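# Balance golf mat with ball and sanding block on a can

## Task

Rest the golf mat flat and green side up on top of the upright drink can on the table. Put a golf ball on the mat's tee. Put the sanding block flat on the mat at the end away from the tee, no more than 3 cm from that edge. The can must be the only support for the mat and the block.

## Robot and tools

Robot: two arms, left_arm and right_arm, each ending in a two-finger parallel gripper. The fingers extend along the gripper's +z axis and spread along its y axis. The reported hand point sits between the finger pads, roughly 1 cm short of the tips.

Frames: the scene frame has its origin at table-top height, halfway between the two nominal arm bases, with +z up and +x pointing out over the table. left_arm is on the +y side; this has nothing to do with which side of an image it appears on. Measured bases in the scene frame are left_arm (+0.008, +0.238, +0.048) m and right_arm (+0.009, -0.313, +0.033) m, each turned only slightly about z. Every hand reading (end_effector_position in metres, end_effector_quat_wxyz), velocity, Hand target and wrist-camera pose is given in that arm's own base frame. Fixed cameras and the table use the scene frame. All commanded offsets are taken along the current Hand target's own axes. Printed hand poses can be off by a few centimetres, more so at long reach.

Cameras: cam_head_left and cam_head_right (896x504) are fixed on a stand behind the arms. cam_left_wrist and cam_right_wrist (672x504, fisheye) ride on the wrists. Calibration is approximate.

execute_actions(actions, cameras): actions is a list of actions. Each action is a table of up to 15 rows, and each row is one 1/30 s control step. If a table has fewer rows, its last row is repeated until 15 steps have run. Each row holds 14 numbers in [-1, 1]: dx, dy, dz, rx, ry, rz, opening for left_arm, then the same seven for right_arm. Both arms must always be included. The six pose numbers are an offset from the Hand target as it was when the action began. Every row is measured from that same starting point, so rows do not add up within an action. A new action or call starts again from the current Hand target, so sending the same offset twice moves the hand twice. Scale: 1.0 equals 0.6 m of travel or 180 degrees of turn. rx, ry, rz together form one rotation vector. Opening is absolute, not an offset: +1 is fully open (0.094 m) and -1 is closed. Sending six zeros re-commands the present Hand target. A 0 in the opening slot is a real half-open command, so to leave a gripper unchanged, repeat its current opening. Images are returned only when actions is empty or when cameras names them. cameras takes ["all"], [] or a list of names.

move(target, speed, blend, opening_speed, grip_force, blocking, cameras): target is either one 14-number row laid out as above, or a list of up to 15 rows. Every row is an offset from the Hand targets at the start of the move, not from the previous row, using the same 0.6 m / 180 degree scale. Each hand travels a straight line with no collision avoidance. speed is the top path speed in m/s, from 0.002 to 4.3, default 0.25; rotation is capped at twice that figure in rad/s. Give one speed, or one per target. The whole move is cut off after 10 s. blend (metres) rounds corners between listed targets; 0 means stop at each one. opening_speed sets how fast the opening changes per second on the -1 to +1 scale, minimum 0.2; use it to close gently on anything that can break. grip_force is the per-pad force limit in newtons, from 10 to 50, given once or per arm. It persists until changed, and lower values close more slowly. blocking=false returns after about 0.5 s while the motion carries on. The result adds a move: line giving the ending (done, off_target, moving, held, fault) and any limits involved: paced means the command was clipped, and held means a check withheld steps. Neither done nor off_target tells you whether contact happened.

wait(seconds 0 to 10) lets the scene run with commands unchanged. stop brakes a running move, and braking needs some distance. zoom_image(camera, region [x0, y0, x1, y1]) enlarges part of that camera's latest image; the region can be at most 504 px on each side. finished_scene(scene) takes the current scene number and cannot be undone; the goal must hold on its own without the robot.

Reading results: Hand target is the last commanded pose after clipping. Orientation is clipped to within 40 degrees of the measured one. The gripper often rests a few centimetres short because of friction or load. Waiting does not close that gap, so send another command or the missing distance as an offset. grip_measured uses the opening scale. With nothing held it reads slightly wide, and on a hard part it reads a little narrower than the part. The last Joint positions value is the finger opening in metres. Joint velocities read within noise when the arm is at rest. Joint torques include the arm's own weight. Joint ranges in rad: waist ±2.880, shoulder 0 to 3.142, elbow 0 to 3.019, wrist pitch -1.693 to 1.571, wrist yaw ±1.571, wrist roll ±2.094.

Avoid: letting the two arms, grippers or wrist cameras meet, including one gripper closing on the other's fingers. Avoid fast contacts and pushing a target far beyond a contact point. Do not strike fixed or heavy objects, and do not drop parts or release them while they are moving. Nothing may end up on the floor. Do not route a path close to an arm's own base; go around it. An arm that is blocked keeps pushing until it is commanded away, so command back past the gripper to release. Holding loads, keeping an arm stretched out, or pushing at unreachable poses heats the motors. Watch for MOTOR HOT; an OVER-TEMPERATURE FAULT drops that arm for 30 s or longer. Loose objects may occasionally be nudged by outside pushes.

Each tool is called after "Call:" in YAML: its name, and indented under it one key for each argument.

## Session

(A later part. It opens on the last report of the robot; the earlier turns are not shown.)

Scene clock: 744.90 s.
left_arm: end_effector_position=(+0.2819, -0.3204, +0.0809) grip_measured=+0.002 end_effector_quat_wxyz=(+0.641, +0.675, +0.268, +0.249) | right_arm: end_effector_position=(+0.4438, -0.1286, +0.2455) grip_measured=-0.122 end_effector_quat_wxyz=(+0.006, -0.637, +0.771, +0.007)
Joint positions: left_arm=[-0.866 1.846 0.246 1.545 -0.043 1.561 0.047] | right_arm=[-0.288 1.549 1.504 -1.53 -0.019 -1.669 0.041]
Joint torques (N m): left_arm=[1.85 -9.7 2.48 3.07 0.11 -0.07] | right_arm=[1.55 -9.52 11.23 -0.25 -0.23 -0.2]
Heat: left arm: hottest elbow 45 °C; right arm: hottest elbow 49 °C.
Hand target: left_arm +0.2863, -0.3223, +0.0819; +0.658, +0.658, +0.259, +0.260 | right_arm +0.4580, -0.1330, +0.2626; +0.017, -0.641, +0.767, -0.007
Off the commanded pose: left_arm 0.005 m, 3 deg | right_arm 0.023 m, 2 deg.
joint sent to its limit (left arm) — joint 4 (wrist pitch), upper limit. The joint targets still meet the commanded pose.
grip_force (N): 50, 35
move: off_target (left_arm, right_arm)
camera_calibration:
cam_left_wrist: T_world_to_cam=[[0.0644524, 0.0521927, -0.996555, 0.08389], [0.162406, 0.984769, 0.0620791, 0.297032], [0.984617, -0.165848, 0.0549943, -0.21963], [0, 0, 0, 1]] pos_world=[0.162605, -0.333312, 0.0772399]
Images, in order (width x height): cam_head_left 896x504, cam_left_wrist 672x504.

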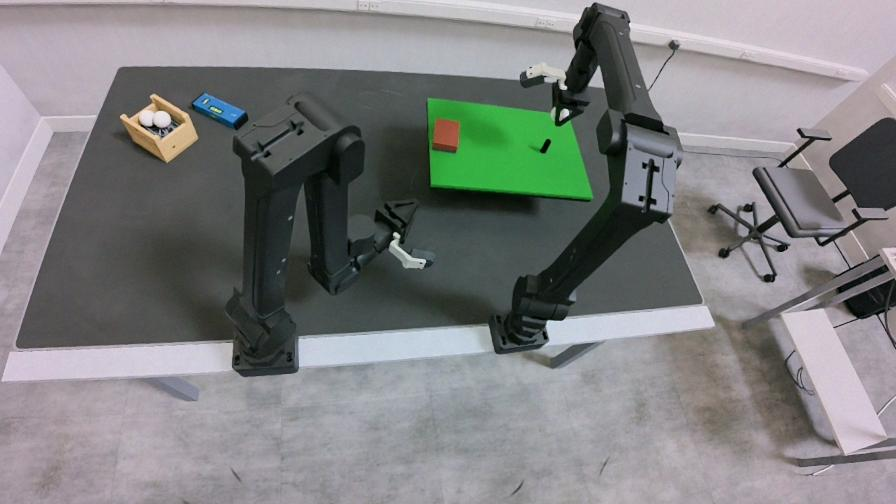

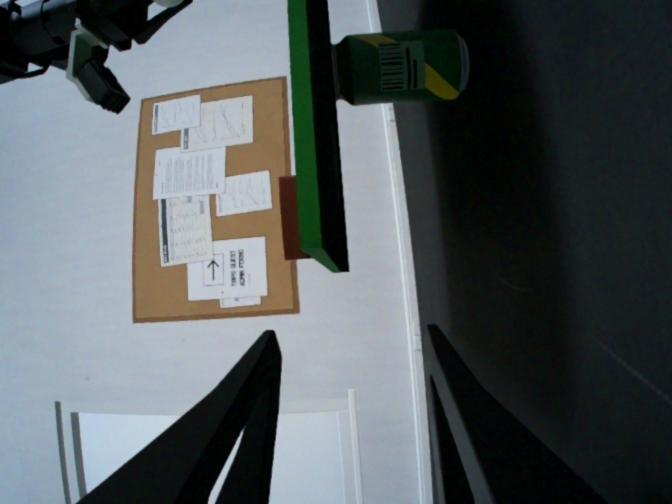

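Call:
move:
  target: [0.0, 0.002, 0.1343, 0,0,0, 0.0, 0,0,0,0,0,0,-0.22]
  speed: 0.06
  cameras: ["cam_left_wrist"]

Scene clock: 747.67 s.
left_arm: end_effector_position=(+0.3339, -0.3788, +0.0923) grip_measured=+0.002 end_effector_quat_wxyz=(+0.666, +0.652, +0.257, +0.257) | right_arm: end_effector_position=(+0.4438, -0.1286, +0.2455) grip_measured=-0.122 end_effector_quat_wxyz=(+0.006, -0.637, +0.771, +0.007)
Joint positions: left_arm=[-0.858 1.901 0.456 1.463 -0.032 1.563 0.047] | right_arm=[-0.288 1.549 1.504 -1.53 -0.019 -1.669 0.041]
Joint torques (N m): left_arm=[2.08 -11.99 4.01 1.63 0.13 -0.06] | right_arm=[1.67 -9.23 11.1 -0.32 -0.18 -0.2]
Heat: left arm: hottest elbow 45 °C; right arm: hottest elbow 50 °C.
Hand target: left_arm +0.3413, -0.3811, +0.0833; +0.658, +0.658, +0.259, +0.260 | right_arm +0.4580, -0.1330, +0.2626; +0.017, -0.641, +0.767, -0.007
Off the commanded pose: left_arm 0.012 m, 1 deg | right_arm 0.023 m, 2 deg.
grip_force (N): 50, 35
move: off_target (left_arm, right_arm)
camera_calibration:
cam_left_wrist: T_world_to_cam=[[0.113258, -0.00233949, -0.993563, 0.0576824], [0.16433, 0.986269, 0.0164099, 0.349581], [0.979882, -0.165131, 0.112087, -0.284514], [0, 0, 0, 1]] pos_world=[0.21481, -0.391628, 0.0834649]
Images, in order (width x height): cam_left_wrist 672x504.

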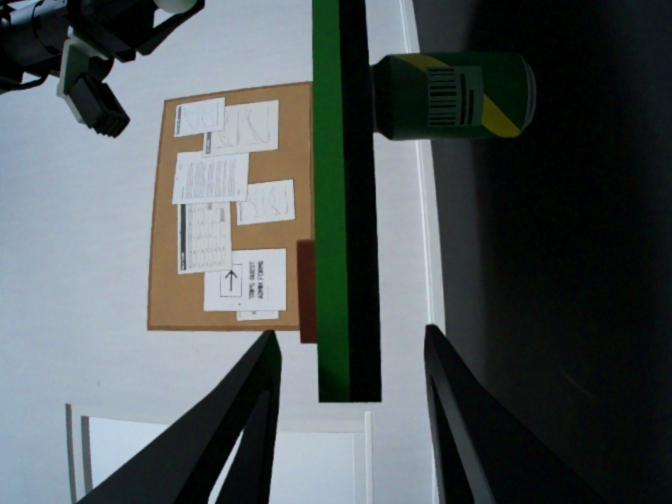

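Call:
move:
  target: [0,0,0,0,0,0,-0.3,0.0178,-0.0023,0.1208,0,0,0,-0.22]
  speed: 0.06
  cameras: ["cam_left_wrist","cam_right_wrist","cam_head_left"]

Scene clock: 752.83 s.
left_arm: end_effector_position=(+0.3339, -0.3788, +0.0922) grip_measured=-0.298 end_effector_quat_wxyz=(+0.666, +0.652, +0.257, +0.257) | right_arm: end_effector_position=(+0.4581, -0.1376, +0.1962) grip_measured=-0.122 end_effector_quat_wxyz=(+0.017, -0.640, +0.768, -0.008)
Joint positions: left_arm=[-0.858 1.901 0.456 1.462 -0.032 1.563 0.033] | right_arm=[-0.298 1.582 1.413 -1.37 -0.02 -1.688 0.041]
Joint torques (N m): left_arm=[1.85 -11.99 4.08 1.54 0.1 -0.07] | right_arm=[0.91 -8.64 6.87 0.87 -0.23 -0.27]
Heat: left arm: hottest elbow 44 °C; right arm: hottest elbow 50 °C.
Hand target: left_arm +0.3413, -0.3811, +0.0833; +0.658, +0.658, +0.259, +0.260 | right_arm +0.4602, -0.1430, +0.1901; +0.017, -0.641, +0.767, -0.007
Off the commanded pose: left_arm 0.012 m, 1 deg | right_arm 0.008 m, 0 deg.
grip_force (N): 50, 35
move: off_target (left_arm)
camera_calibration:
cam_left_wrist: T_world_to_cam=[[0.113247, -0.0018333, -0.993565, 0.0577834], [0.164374, 0.986253, 0.0169155, 0.349525], [0.979876, -0.165232, 0.111991, -0.284533], [0, 0, 0, 1]] pos_world=[0.21481, -0.391628, 0.0833643]
cam_right_wrist: T_world_to_cam=[[0.964045, -0.26555, -0.0100548, -0.473333], [-0.215589, -0.80367, 0.55465, -0.0835237], [-0.155368, -0.532539, -0.832023, 0.281377], [0, 0, 0, 1]] pos_world=[0.482024, -0.0429746, 0.275679]
Images, in order (width x height): cam_head_left 896x504, cam_left_wrist 672x504, cam_right_wrist 672x504.

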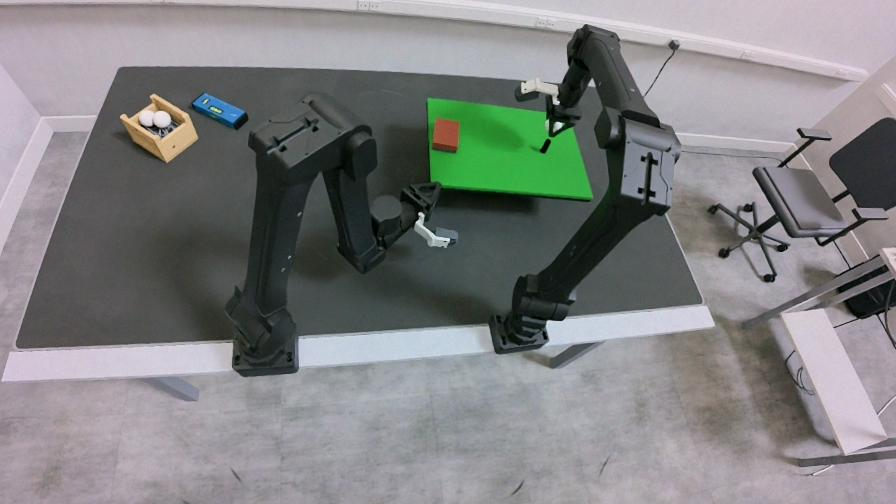

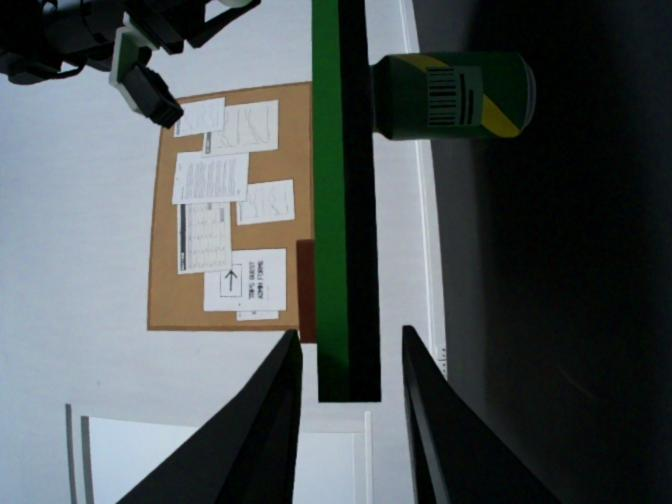

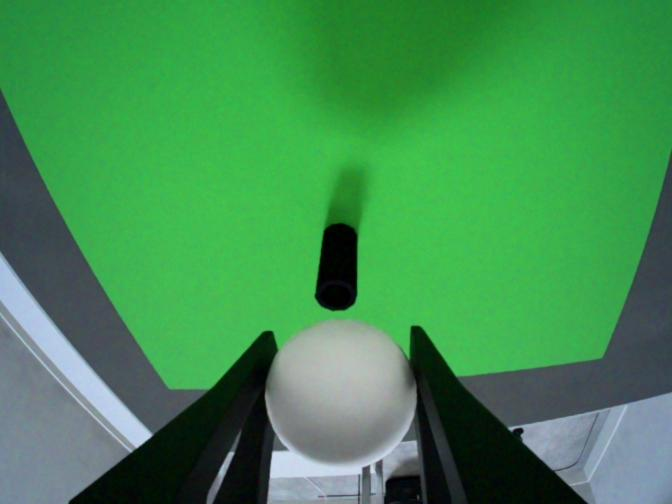

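Call:
move:
  target: [0,0,0,0,0,0,-0.3,0.004,0.0027,0.034,0,0,0,-0.22]
  speed: 0.04
  cameras: ["cam_left_wrist","cam_right_wrist"]

Scene clock: 755.77 s.
left_arm: end_effector_position=(+0.3339, -0.3788, +0.0922) grip_measured=-0.298 end_effector_quat_wxyz=(+0.666, +0.652, +0.257, +0.257) | right_arm: end_effector_position=(+0.4572, -0.1394, +0.1761) grip_measured=-0.122 end_effector_quat_wxyz=(+0.017, -0.640, +0.768, -0.008)
Joint positions: left_arm=[-0.858 1.901 0.456 1.462 -0.032 1.563 0.033] | right_arm=[-0.302 1.591 1.37 -1.318 -0.02 -1.692 0.041]
Joint torques (N m): left_arm=[1.96 -11.63 4.15 1.58 0.1 -0.07] | right_arm=[0.5 -9.35 6.61 1.07 -0.17 -0.17]
Heat: left arm: hottest elbow 44 °C; right arm: hottest elbow 50 °C.
Hand target: left_arm +0.3413, -0.3811, +0.0833; +0.658, +0.658, +0.259, +0.260 | right_arm +0.4589, -0.1448, +0.1696; +0.017, -0.641, +0.767, -0.007
Off the commanded pose: left_arm 0.012 m, 1 deg | right_arm 0.009 m, 0 deg.
grip_force (N): 50, 35
move: off_target (left_arm)
camera_calibration:
cam_left_wrist: T_world_to_cam=[[0.113247, -0.0018333, -0.993565, 0.0577834], [0.164374, 0.986253, 0.0169155, 0.349525], [0.979876, -0.165232, 0.111991, -0.284533], [0, 0, 0, 1]] pos_world=[0.21481, -0.391628, 0.0833643]
cam_right_wrist: T_world_to_cam=[[0.964158, -0.265168, -0.00926465, -0.473285], [-0.21566, -0.803532, 0.554821, -0.0740401], [-0.154565, -0.532937, -0.831918, 0.263107], [0, 0, 0, 1]] pos_world=[0.481021, -0.0447737, 0.255578]
Images, in order (width x height): cam_left_wrist 672x504, cam_right_wrist 672x504.

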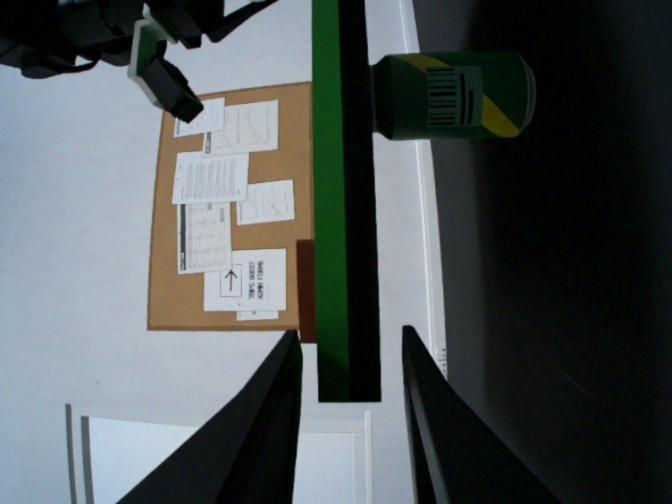

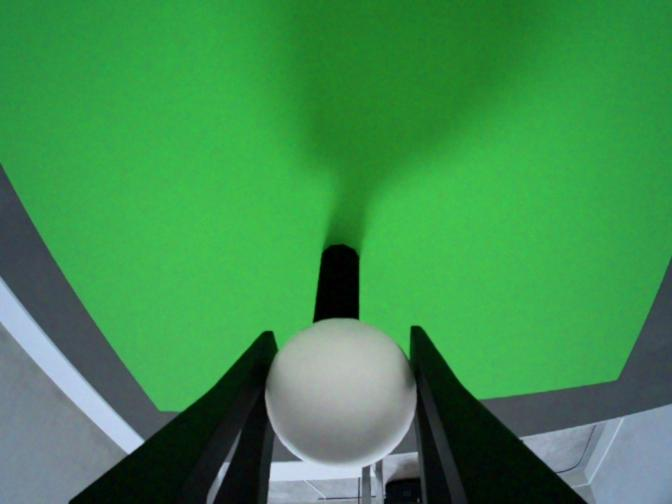

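Call:
move:
  target: [0,0,0,0,0,0,-0.3,0.0003,0.0025,0.0095,0,0,0,-0.22]
  speed: 0.02
  cameras: ["cam_left_wrist","cam_right_wrist"]

Scene clock: 758.37 s.
left_arm: end_effector_position=(+0.3339, -0.3788, +0.0922) grip_measured=-0.298 end_effector_quat_wxyz=(+0.666, +0.652, +0.257, +0.257) | right_arm: end_effector_position=(+0.4561, -0.1392, +0.1707) grip_measured=-0.122 end_effector_quat_wxyz=(+0.017, -0.640, +0.768, -0.008)
Joint positions: left_arm=[-0.858 1.901 0.456 1.462 -0.032 1.563 0.033] | right_arm=[-0.303 1.591 1.355 -1.302 -0.02 -1.693 0.041]
Joint torques (N m): left_arm=[1.9 -11.46 4.12 1.65 0.1 -0.08] | right_arm=[0.32 -9.47 6.64 0.83 -0.23 -0.15]
Heat: left arm: hottest elbow 44 °C; right arm: hottest elbow 50 °C.
Hand target: left_arm +0.3413, -0.3811, +0.0833; +0.658, +0.658, +0.259, +0.260 | right_arm +0.4574, -0.1447, +0.1637; +0.017, -0.641, +0.767, -0.007
Off the commanded pose: left_arm 0.012 m, 1 deg | right_arm 0.009 m, 0 deg.
grip_force (N): 50, 35
move: off_target (left_arm)
camera_calibration:
cam_left_wrist: T_world_to_cam=[[0.113247, -0.0018333, -0.993565, 0.0577834], [0.164374, 0.986253, 0.0169155, 0.349525], [0.979876, -0.165232, 0.111991, -0.284533], [0, 0, 0, 1]] pos_world=[0.21481, -0.391628, 0.0833643]
cam_right_wrist: T_world_to_cam=[[0.964164, -0.265169, -0.0084956, -0.472442], [-0.216066, -0.803401, 0.554853, -0.0710075], [-0.153955, -0.533134, -0.831905, 0.258193], [0, 0, 0, 1]] pos_world=[0.47992, -0.0446732, 0.250177]
Images, in order (width x height): cam_left_wrist 672x504, cam_right_wrist 672x504.

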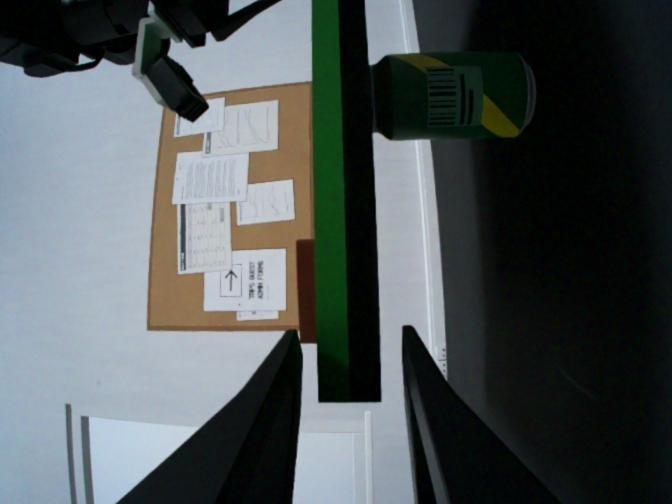

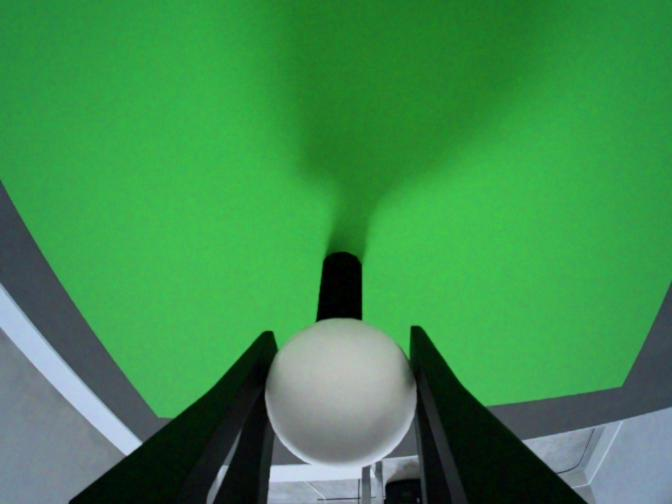

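Call:
move:
  target: [0,0,0,0,0,0,-0.3,0,0,0.006,0,0,0,-0.22]
  speed: 0.02
  cameras: ["cam_left_wrist","cam_right_wrist"]

Scene clock: 760.07 s.
left_arm: end_effector_position=(+0.3339, -0.3788, +0.0922) grip_measured=-0.298 end_effector_quat_wxyz=(+0.666, +0.652, +0.257, +0.257) | right_arm: end_effector_position=(+0.4563, -0.1393, +0.1681) grip_measured=-0.122 end_effector_quat_wxyz=(+0.018, -0.640, +0.768, -0.009)
Joint positions: left_arm=[-0.858 1.901 0.456 1.462 -0.032 1.563 0.033] | right_arm=[-0.303 1.592 1.349 -1.294 -0.02 -1.693 0.041]
Joint torques (N m): left_arm=[2.08 -11.81 3.97 1.61 0.11 -0.05] | right_arm=[0.56 -9.64 6.56 0.98 -0.21 -0.17]
Heat: left arm: hottest elbow 44 °C; right arm: hottest elbow 49 °C.
Hand target: left_arm +0.3413, -0.3811, +0.0833; +0.658, +0.658, +0.259, +0.260 | right_arm +0.4577, -0.1446, +0.1602; +0.017, -0.641, +0.767, -0.007
Off the commanded pose: left_arm 0.012 m, 1 deg | right_arm 0.010 m, 0 deg.
grip_force (N): 50, 35
move: off_target (left_arm)
camera_calibration:
cam_left_wrist: T_world_to_cam=[[0.113247, -0.0018333, -0.993565, 0.0577834], [0.164374, 0.986253, 0.0169155, 0.349525], [0.979876, -0.165232, 0.111991, -0.284533], [0, 0, 0, 1]] pos_world=[0.21481, -0.391628, 0.0833643]
cam_right_wrist: T_world_to_cam=[[0.964165, -0.265222, -0.00656965, -0.472913], [-0.217137, -0.803105, 0.554864, -0.0689589], [-0.152438, -0.533554, -0.831915, 0.255337], [0, 0, 0, 1]] pos_world=[0.479916, -0.0445722, 0.247575]
Images, in order (width x height): cam_left_wrist 672x504, cam_right_wrist 672x504.

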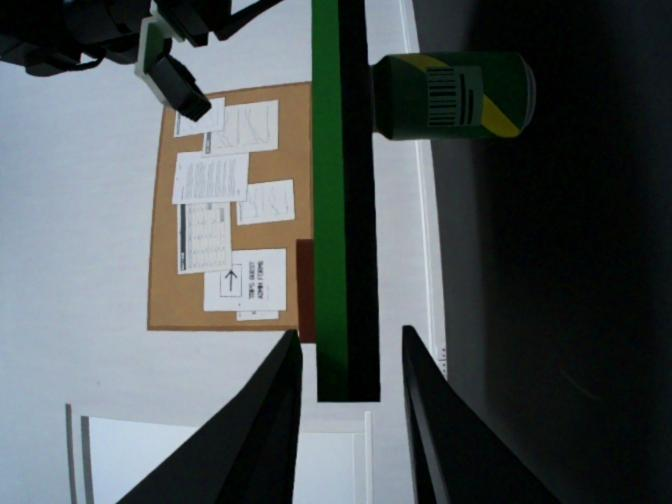

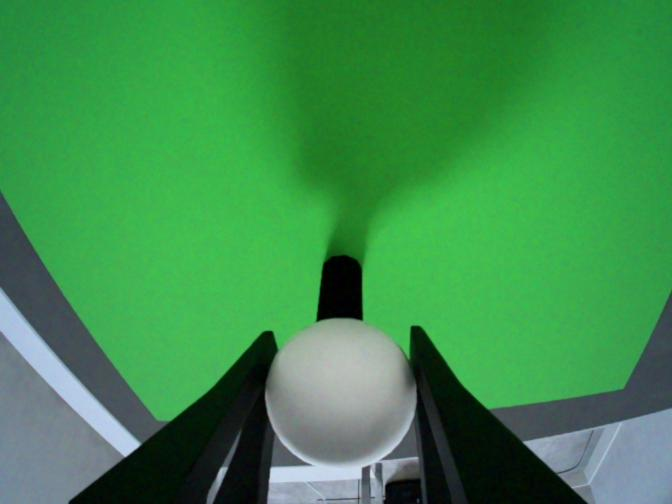

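Call:
move:
  target: [0,0,0,0,0,0,-0.3,0,0,0.004,0,0,0,-0.22]
  speed: 0.02
  cameras: ["cam_left_wrist","cam_right_wrist"]

Scene clock: 762.00 s.
left_arm: end_effector_position=(+0.3339, -0.3788, +0.0922) grip_measured=-0.298 end_effector_quat_wxyz=(+0.666, +0.652, +0.257, +0.257) | right_arm: end_effector_position=(+0.4567, -0.1398, +0.1670) grip_measured=-0.122 end_effector_quat_wxyz=(+0.019, -0.640, +0.768, -0.011)
Joint positions: left_arm=[-0.858 1.901 0.456 1.462 -0.032 1.563 0.033] | right_arm=[-0.303 1.592 1.346 -1.287 -0.02 -1.693 0.041]
Joint torques (N m): left_arm=[1.96 -11.75 4.08 1.61 0.11 -0.08] | right_arm=[0.56 -9.52 6.68 0.98 -0.19 -0.15]
Heat: left arm: hottest elbow 44 °C; right arm: hottest elbow 49 °C.
Hand target: left_arm +0.3413, -0.3811, +0.0833; +0.658, +0.658, +0.259, +0.260 | right_arm +0.4577, -0.1446, +0.1578; +0.017, -0.641, +0.767, -0.007
Off the commanded pose: left_arm 0.012 m, 1 deg | right_arm 0.010 m, 0 deg.
grip_force (N): 50, 35
move: off_target (left_arm)
camera_calibration:
cam_left_wrist: T_world_to_cam=[[0.113247, -0.0018333, -0.993565, 0.0577834], [0.164374, 0.986253, 0.0169155, 0.349525], [0.979876, -0.165232, 0.111991, -0.284533], [0, 0, 0, 1]] pos_world=[0.21481, -0.391628, 0.0833643]
cam_right_wrist: T_world_to_cam=[[0.963994, -0.265904, -0.00315375, -0.474128], [-0.219517, -0.802407, 0.554937, -0.0675258], [-0.150091, -0.534264, -0.831886, 0.253032], [0, 0, 0, 1]] pos_world=[0.480212, -0.0450702, 0.246471]
Images, in order (width x height): cam_left_wrist 672x504, cam_right_wrist 672x504.

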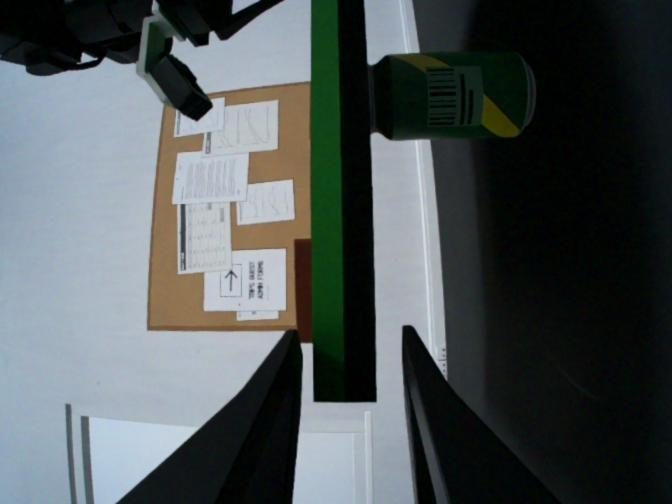

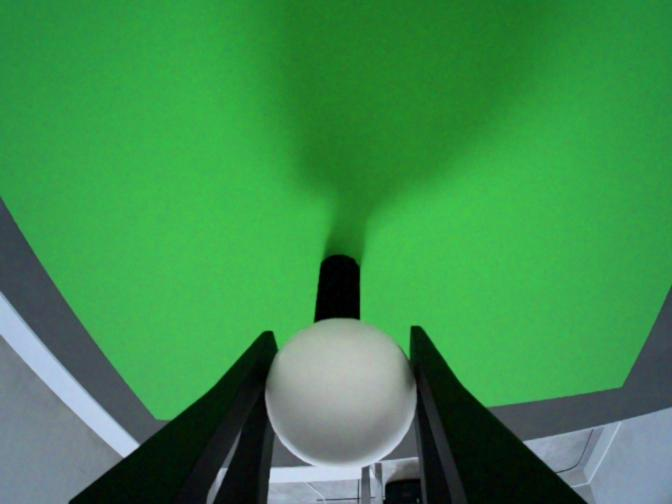

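Call:
move:
  target: [0,0,0,0,0,0,-0.3,0,0,-0.004,0,0,0,-0.02]
  speed: 0.02
  opening_speed: 0.2
  cameras: ["cam_left_wrist","cam_right_wrist"]

Scene clock: 764.43 s.
left_arm: end_effector_position=(+0.3339, -0.3788, +0.0922) grip_measured=-0.298 end_effector_quat_wxyz=(+0.666, +0.652, +0.257, +0.257) | right_arm: end_effector_position=(+0.4567, -0.1398, +0.1670) grip_measured=-0.023 end_effector_quat_wxyz=(+0.019, -0.640, +0.768, -0.011)
Joint positions: left_arm=[-0.858 1.901 0.456 1.462 -0.032 1.563 0.033] | right_arm=[-0.303 1.592 1.346 -1.287 -0.02 -1.693 0.046]
Joint torques (N m): left_arm=[2.14 -11.75 4.12 1.63 0.12 -0.06] | right_arm=[0.21 -8.88 7.02 0.44 -0.16 -0.17]
Heat: left arm: hottest elbow 44 °C; right arm: hottest elbow 49 °C.
Hand target: left_arm +0.3413, -0.3811, +0.0833; +0.658, +0.658, +0.259, +0.260 | right_arm +0.4576, -0.1446, +0.1602; +0.017, -0.641, +0.767, -0.007
Off the commanded pose: left_arm 0.012 m, 1 deg | right_arm 0.008 m, 0 deg.
grip_force (N): 50, 35
move: off_target (left_arm)
camera_calibration:
cam_left_wrist: T_world_to_cam=[[0.113247, -0.0018333, -0.993565, 0.0577834], [0.164374, 0.986253, 0.0169155, 0.349525], [0.979876, -0.165232, 0.111991, -0.284533], [0, 0, 0, 1]] pos_world=[0.21481, -0.391628, 0.0833643]
cam_right_wrist: T_world_to_cam=[[0.964096, -0.265533, -0.00315396, -0.474063], [-0.219203, -0.802474, 0.554965, -0.0677084], [-0.149893, -0.534348, -0.831868, 0.252913], [0, 0, 0, 1]] pos_world=[0.48011, -0.0450701, 0.246471]
Images, in order (width x height): cam_left_wrist 672x504, cam_right_wrist 672x504.

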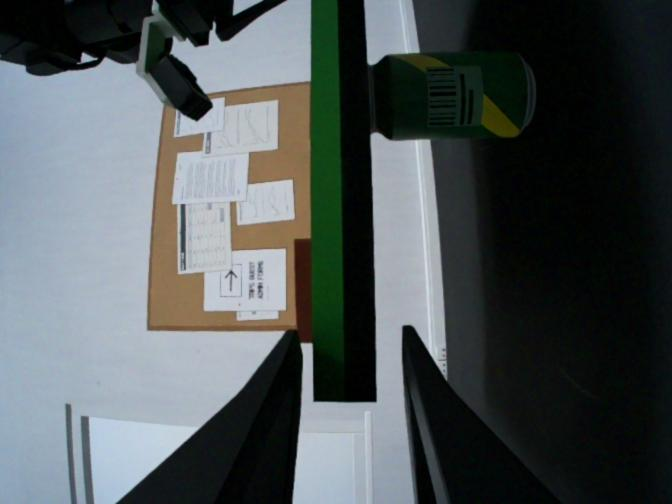

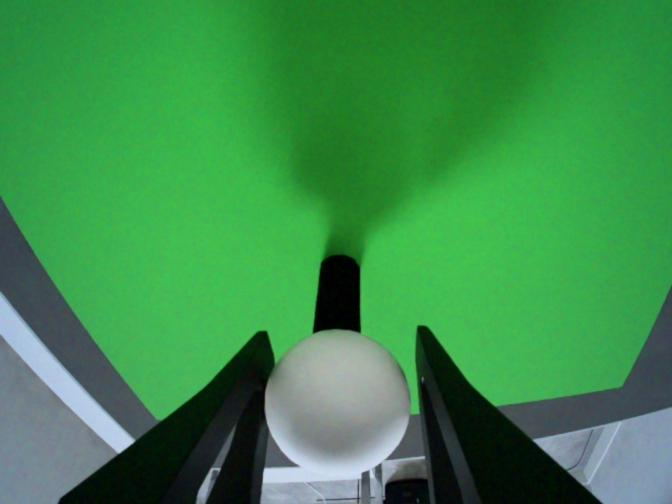

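Call:
zoom_image:
  camera: "cam_right_wrist"
  region: [230, 240, 450, 500]

Call:
zoom_image:
  camera: "cam_left_wrist"
  region: [120, 0, 400, 200]

Scaled by 1.938 from the camera's 672x504 image, which has a finer 960x720 frame.

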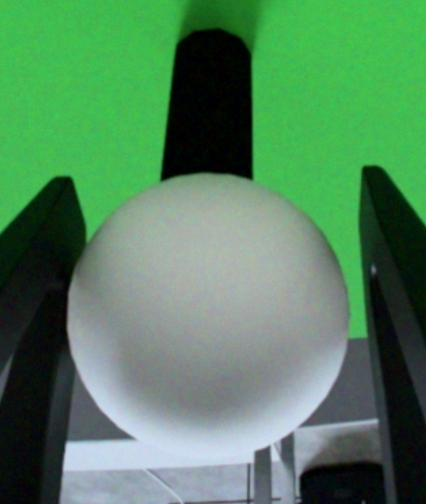

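Scaled by 1.800 from the camera's 672x504 image, which has a finer 960x720 frame.

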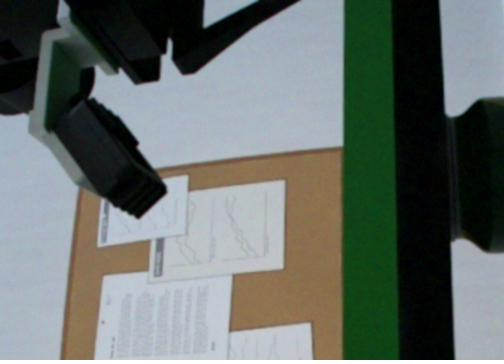

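Call:
execute_actions:
  actions: []

Call:
zoom_image:
  camera: "cam_head_left"
  region: [500, 60, 620, 200]

Scene clock: 768.30 s.
left_arm: end_effector_position=(+0.3339, -0.3788, +0.0922) grip_measured=-0.298 end_effector_quat_wxyz=(+0.666, +0.652, +0.257, +0.257) | right_arm: end_effector_position=(+0.4567, -0.1398, +0.1670) grip_measured=-0.022 end_effector_quat_wxyz=(+0.019, -0.640, +0.768, -0.011)
Joint positions: left_arm=[-0.858 1.901 0.456 1.462 -0.032 1.563 0.033] | right_arm=[-0.303 1.592 1.346 -1.287 -0.02 -1.693 0.046]
Joint velocities: within noise
Joint torques (N m): left_arm=[2.2 -11.87 4.1 1.55 0.11 -0.06] | right_arm=[0.5 -9.82 6.95 0.51 -0.19 -0.18]
Heat: left arm: hottest elbow 43 °C; right arm: hottest elbow 49 °C.
Hand target: left_arm +0.3413, -0.3811, +0.0833; +0.658, +0.658, +0.259, +0.260 | right_arm +0.4576, -0.1446, +0.1602; +0.017, -0.641, +0.767, -0.007
Tool commands: left_gripper/opening=-0.3 right_gripper/opening=-0.02
Off the commanded pose: left_arm 0.012 m, 1 deg | right_arm 0.008 m, 0 deg.
grip_force (N): 50, 35
camera_calibration:
cam_left_wrist: T_world_to_cam=[[0.113247, -0.0018333, -0.993565, 0.0577834], [0.164374, 0.986253, 0.0169155, 0.349525], [0.979876, -0.165232, 0.111991, -0.284533], [0, 0, 0, 1]] pos_world=[0.21481, -0.391628, 0.0833643]
cam_right_wrist: T_world_to_cam=[[0.964096, -0.265533, -0.00315396, -0.474063], [-0.219203, -0.802474, 0.554965, -0.0677084], [-0.149893, -0.534348, -0.831868, 0.252913], [0, 0, 0, 1]] pos_world=[0.48011, -0.0450701, 0.246471]

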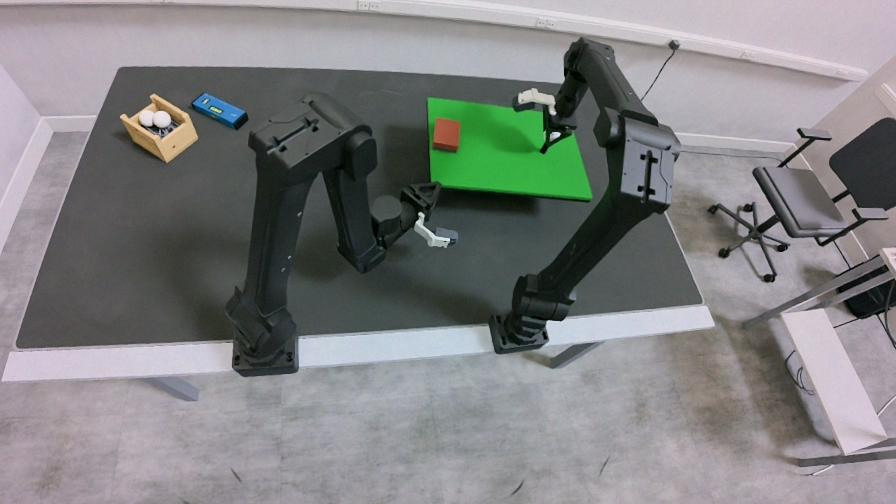

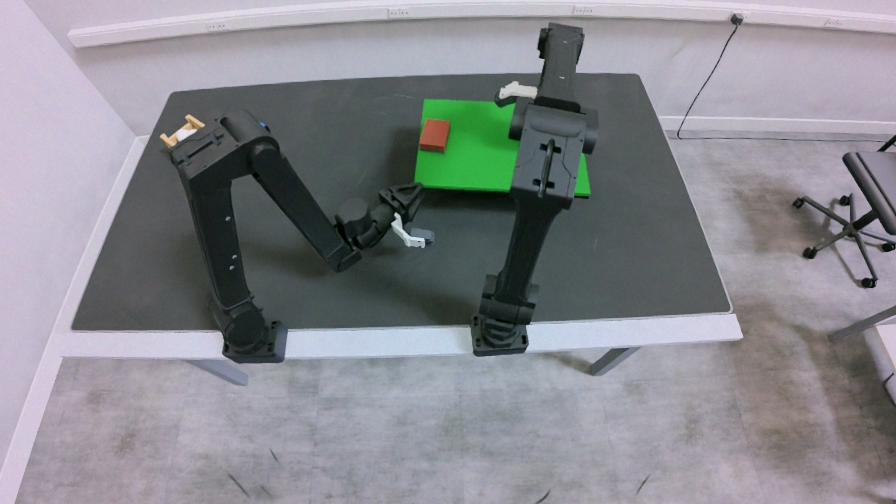

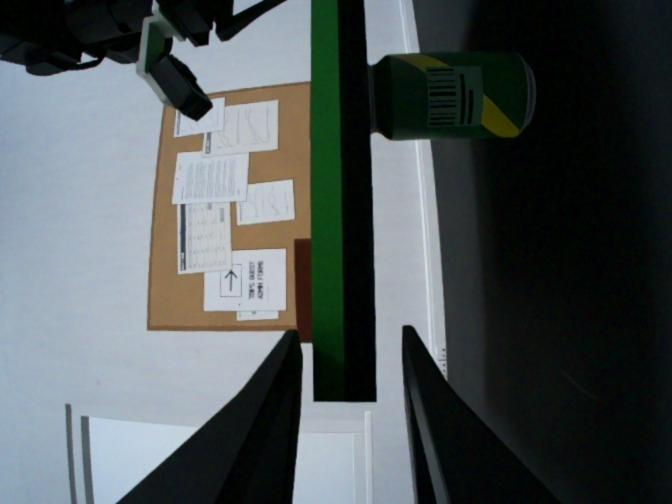

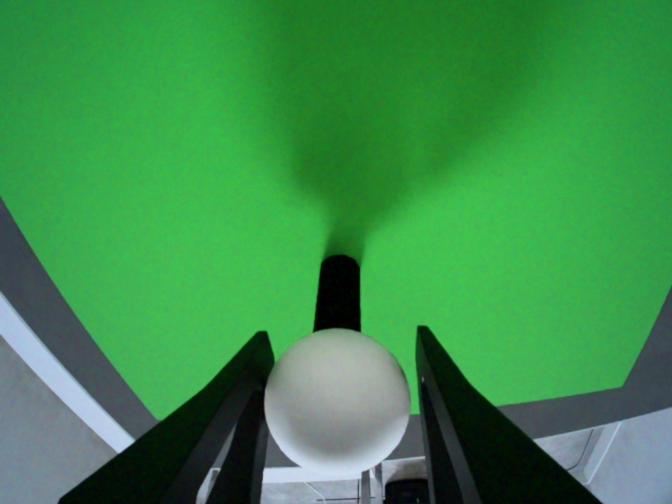

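Scaled by 3.600.

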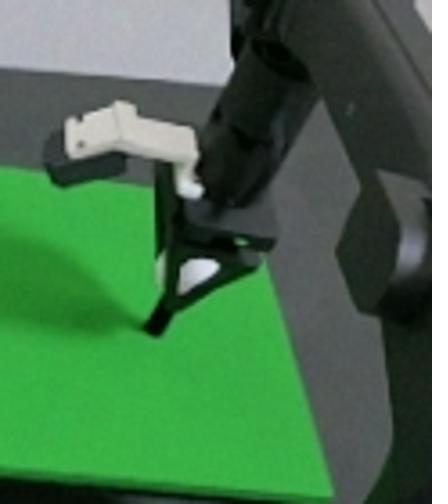

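Call:
move:
  target: [0,0,0,0,0,0,-0.3,0,0,0,0,0,0,0.3]
  speed: 0.02
  opening_speed: 0.2
  cameras: ["cam_left_wrist","cam_right_wrist"]

Scene clock: 772.23 s.
left_arm: end_effector_position=(+0.3339, -0.3788, +0.0922) grip_measured=-0.298 end_effector_quat_wxyz=(+0.666, +0.652, +0.257, +0.257) | right_arm: end_effector_position=(+0.4567, -0.1398, +0.1670) grip_measured=+0.297 end_effector_quat_wxyz=(+0.019, -0.640, +0.768, -0.011)
Joint positions: left_arm=[-0.858 1.901 0.456 1.462 -0.032 1.563 0.033] | right_arm=[-0.303 1.592 1.346 -1.287 -0.02 -1.693 0.061]
Joint torques (N m): left_arm=[2.14 -12.04 4.07 1.57 0.1 -0.07] | right_arm=[0.62 -9.17 6.93 0.38 -0.19 -0.17]
Heat: left arm: hottest elbow 43 °C; right arm: hottest elbow 48 °C.
Hand target: left_arm +0.3413, -0.3811, +0.0833; +0.658, +0.658, +0.259, +0.260 | right_arm +0.4576, -0.1446, +0.1602; +0.017, -0.641, +0.767, -0.007
Off the commanded pose: left_arm 0.012 m, 1 deg | right_arm 0.008 m, 0 deg.
grip_force (N): 50, 35
move: off_target (left_arm)
camera_calibration:
cam_left_wrist: T_world_to_cam=[[0.113247, -0.0018333, -0.993565, 0.0577834], [0.164374, 0.986253, 0.0169155, 0.349525], [0.979876, -0.165232, 0.111991, -0.284533], [0, 0, 0, 1]] pos_world=[0.21481, -0.391628, 0.0833643]
cam_right_wrist: T_world_to_cam=[[0.964096, -0.265533, -0.00315396, -0.474063], [-0.219203, -0.802474, 0.554965, -0.0677084], [-0.149893, -0.534348, -0.831868, 0.252913], [0, 0, 0, 1]] pos_world=[0.48011, -0.0450701, 0.246471]
Images, in order (width x height): cam_left_wrist 672x504, cam_right_wrist 672x504.

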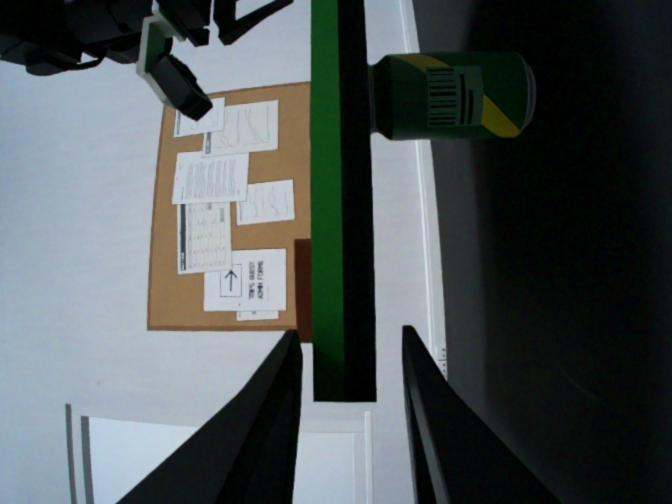

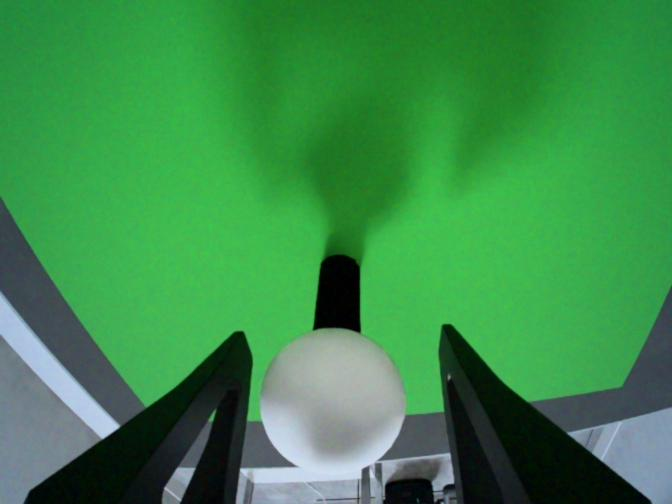

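Call:
wait:
  seconds: 1
  cameras: ["cam_right_wrist","cam_left_wrist","cam_head_right"]

Scene clock: 777.83 s.
left_arm: end_effector_position=(+0.3339, -0.3788, +0.0922) grip_measured=-0.298 end_effector_quat_wxyz=(+0.666, +0.652, +0.257, +0.257) | right_arm: end_effector_position=(+0.4567, -0.1398, +0.1670) grip_measured=+0.298 end_effector_quat_wxyz=(+0.019, -0.640, +0.768, -0.011)
Joint positions: left_arm=[-0.858 1.901 0.456 1.462 -0.032 1.563 0.033] | right_arm=[-0.303 1.592 1.346 -1.287 -0.02 -1.693 0.061]
Joint torques (N m): left_arm=[2.14 -11.75 4.11 1.61 0.11 -0.08] | right_arm=[0.73 -9.29 6.69 0.62 -0.14 -0.2]
Heat: left arm: hottest elbow 43 °C; right arm: hottest elbow 48 °C.
Hand target: left_arm +0.3413, -0.3811, +0.0833; +0.658, +0.658, +0.259, +0.260 | right_arm +0.4576, -0.1446, +0.1602; +0.017, -0.641, +0.767, -0.007
Tool commands: left_gripper/opening=-0.3 right_gripper/opening=+0.3
Off the commanded pose: left_arm 0.012 m, 1 deg | right_arm 0.008 m, 0 deg.
grip_force (N): 50, 35
wait: 1.00 s; at rest from the start
camera_calibration:
cam_left_wrist: T_world_to_cam=[[0.113247, -0.0018333, -0.993565, 0.0577834], [0.164374, 0.986253, 0.0169155, 0.349525], [0.979876, -0.165232, 0.111991, -0.284533], [0, 0, 0, 1]] pos_world=[0.21481, -0.391628, 0.0833643]
cam_right_wrist: T_world_to_cam=[[0.964096, -0.265533, -0.00315396, -0.474063], [-0.219203, -0.802474, 0.554965, -0.0677084], [-0.149893, -0.534348, -0.831868, 0.252913], [0, 0, 0, 1]] pos_world=[0.48011, -0.0450701, 0.246471]
Images, in order (width x height): cam_head_right 896x504, cam_left_wrist 672x504, cam_right_wrist 672x504.

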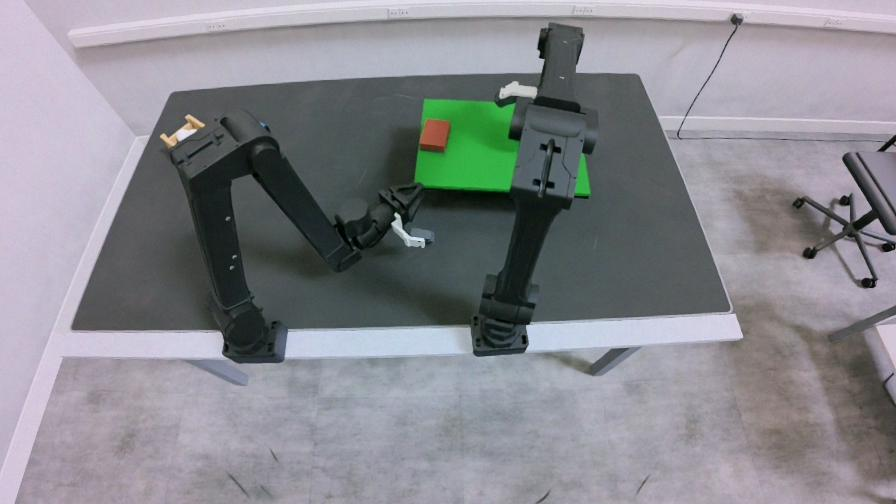

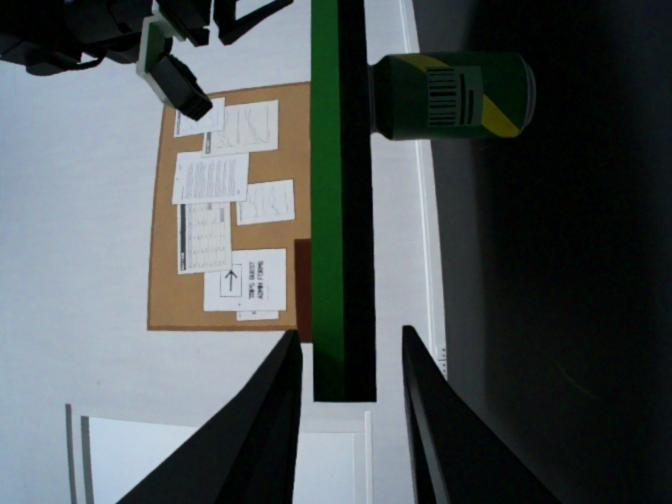

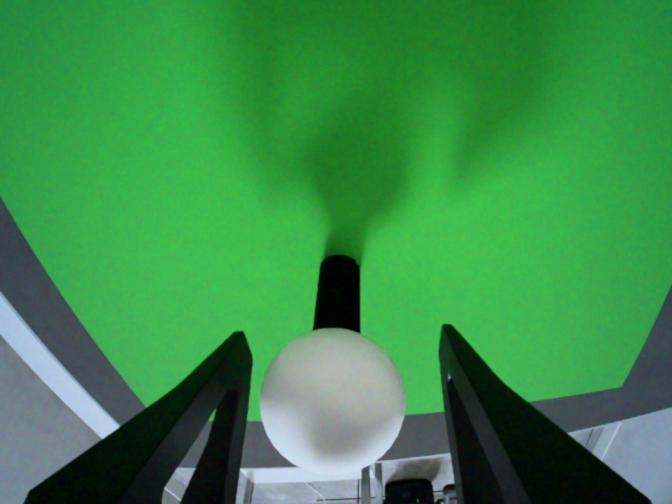

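Call:
move:
  target: [0,0,0,0,0,0,-0.3,0,0,0,0,0,0,0.6]
  opening_speed: 0.2
  cameras: ["cam_right_wrist"]

Call:
move:
  target: [0,0,0,0,0,0,-0.3,-0.0037,-0.007,-0.2162,0,0,0,0.6]
  speed: 0.05
  cameras: ["cam_right_wrist","cam_left_wrist"]

Scene clock: 780.70 s.
left_arm: end_effector_position=(+0.3339, -0.3788, +0.0922) grip_measured=-0.298 end_effector_quat_wxyz=(+0.666, +0.652, +0.257, +0.257) | right_arm: end_effector_position=(+0.4567, -0.1398, +0.1670) grip_measured=+0.597 end_effector_quat_wxyz=(+0.019, -0.640, +0.768, -0.011)
Joint positions: left_arm=[-0.858 1.901 0.456 1.462 -0.032 1.563 0.033] | right_arm=[-0.303 1.592 1.346 -1.287 -0.02 -1.693 0.075]
Joint torques (N m): left_arm=[2.2 -11.69 4.11 1.51 0.1 -0.06] | right_arm=[0.5 -9.11 6.87 0.44 -0.18 -0.15]
Heat: left arm: hottest elbow 43 °C; right arm: hottest elbow 48 °C.
Hand target: left_arm +0.3413, -0.3811, +0.0833; +0.658, +0.658, +0.259, +0.260 | right_arm +0.4576, -0.1446, +0.1602; +0.017, -0.641, +0.767, -0.007
Off the commanded pose: left_arm 0.012 m, 1 deg | right_arm 0.008 m, 0 deg.
grip_force (N): 50, 35
move: off_target (left_arm)
camera_calibration:
cam_right_wrist: T_world_to_cam=[[0.964096, -0.265533, -0.00315396, -0.474063], [-0.219203, -0.802474, 0.554965, -0.0677084], [-0.149893, -0.534348, -0.831868, 0.252913], [0, 0, 0, 1]] pos_world=[0.48011, -0.0450701, 0.246471]
Images, in order (width x height): cam_right_wrist 672x504.

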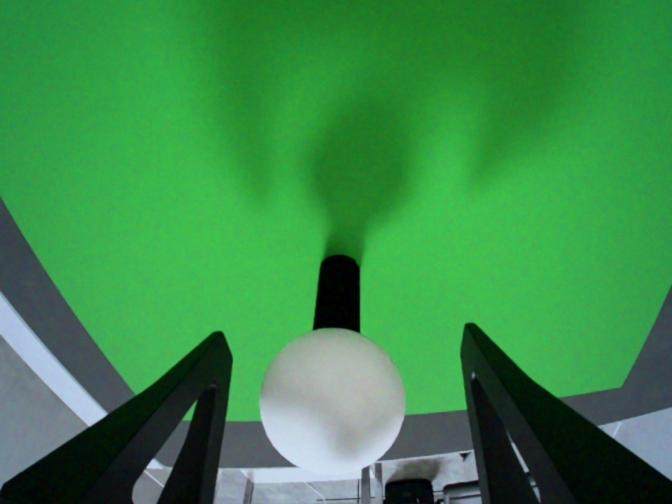

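Scene clock: 783.87 s.
left_arm: end_effector_position=(+0.3339, -0.3788, +0.0922) grip_measured=-0.298 end_effector_quat_wxyz=(+0.666, +0.652, +0.257, +0.257) | right_arm: end_effector_position=(+0.4499, -0.1377, +0.2601) grip_measured=+0.598 end_effector_quat_wxyz=(-0.001, -0.640, +0.768, +0.019)
Joint positions: left_arm=[-0.858 1.901 0.456 1.462 -0.032 1.563 0.033] | right_arm=[-0.303 1.589 1.589 -1.604 -0.02 -1.693 0.075]
Joint torques (N m): left_arm=[2.14 -11.52 4.1 1.52 0.11 -0.07] | right_arm=[1.03 -11.75 10.91 -0.25 -0.16 -0.23]
Heat: left arm: hottest elbow 42 °C; right arm: hottest elbow 48 °C.
Hand target: left_arm +0.3413, -0.3811, +0.0833; +0.658, +0.658, +0.259, +0.260 | right_arm +0.4576, -0.1447, +0.2902; +0.017, -0.641, +0.767, -0.007
Off the commanded pose: left_arm 0.012 m, 1 deg | right_arm 0.032 m, 4 deg.
grip_force (N): 50, 35
move: off_target (left_arm, right_arm)
camera_calibration:
cam_left_wrist: T_world_to_cam=[[0.113247, -0.0018333, -0.993565, 0.0577834], [0.164374, 0.986253, 0.0169155, 0.349525], [0.979876, -0.165232, 0.111991, -0.284533], [0, 0, 0, 1]] pos_world=[0.21481, -0.391628, 0.0833643]
cam_right_wrist: T_world_to_cam=[[0.96147, -0.264764, -0.0739989, -0.446978], [-0.181763, -0.814179, 0.55143, -0.136652], [-0.206247, -0.516733, -0.830933, 0.357995], [0, 0, 0, 1]] pos_world=[0.478753, -0.0446148, 0.339748]
Images, in order (width x height): cam_left_wrist 672x504, cam_right_wrist 672x504.

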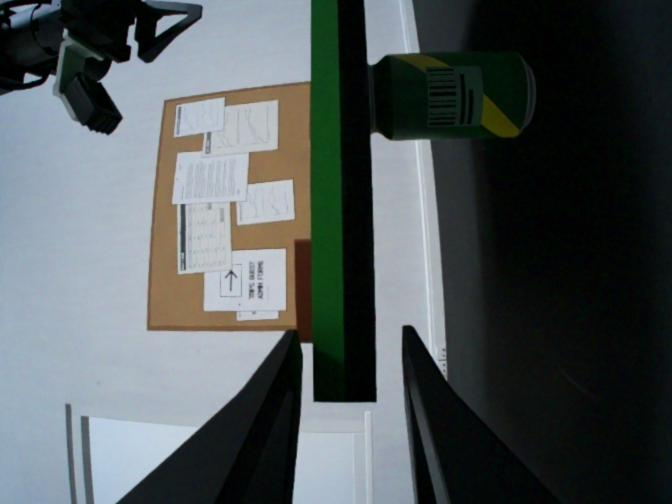

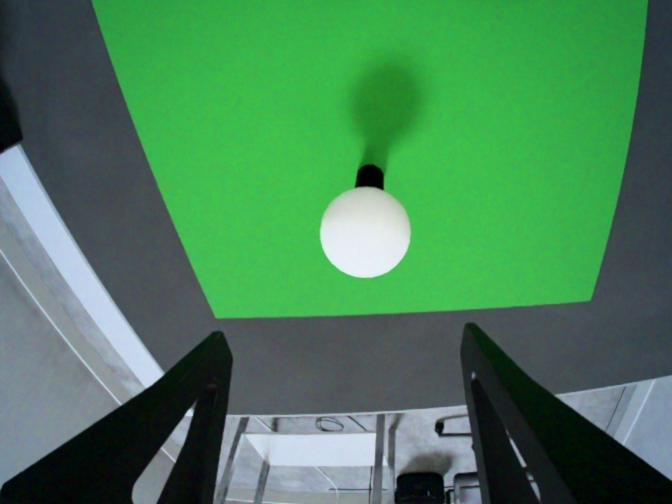

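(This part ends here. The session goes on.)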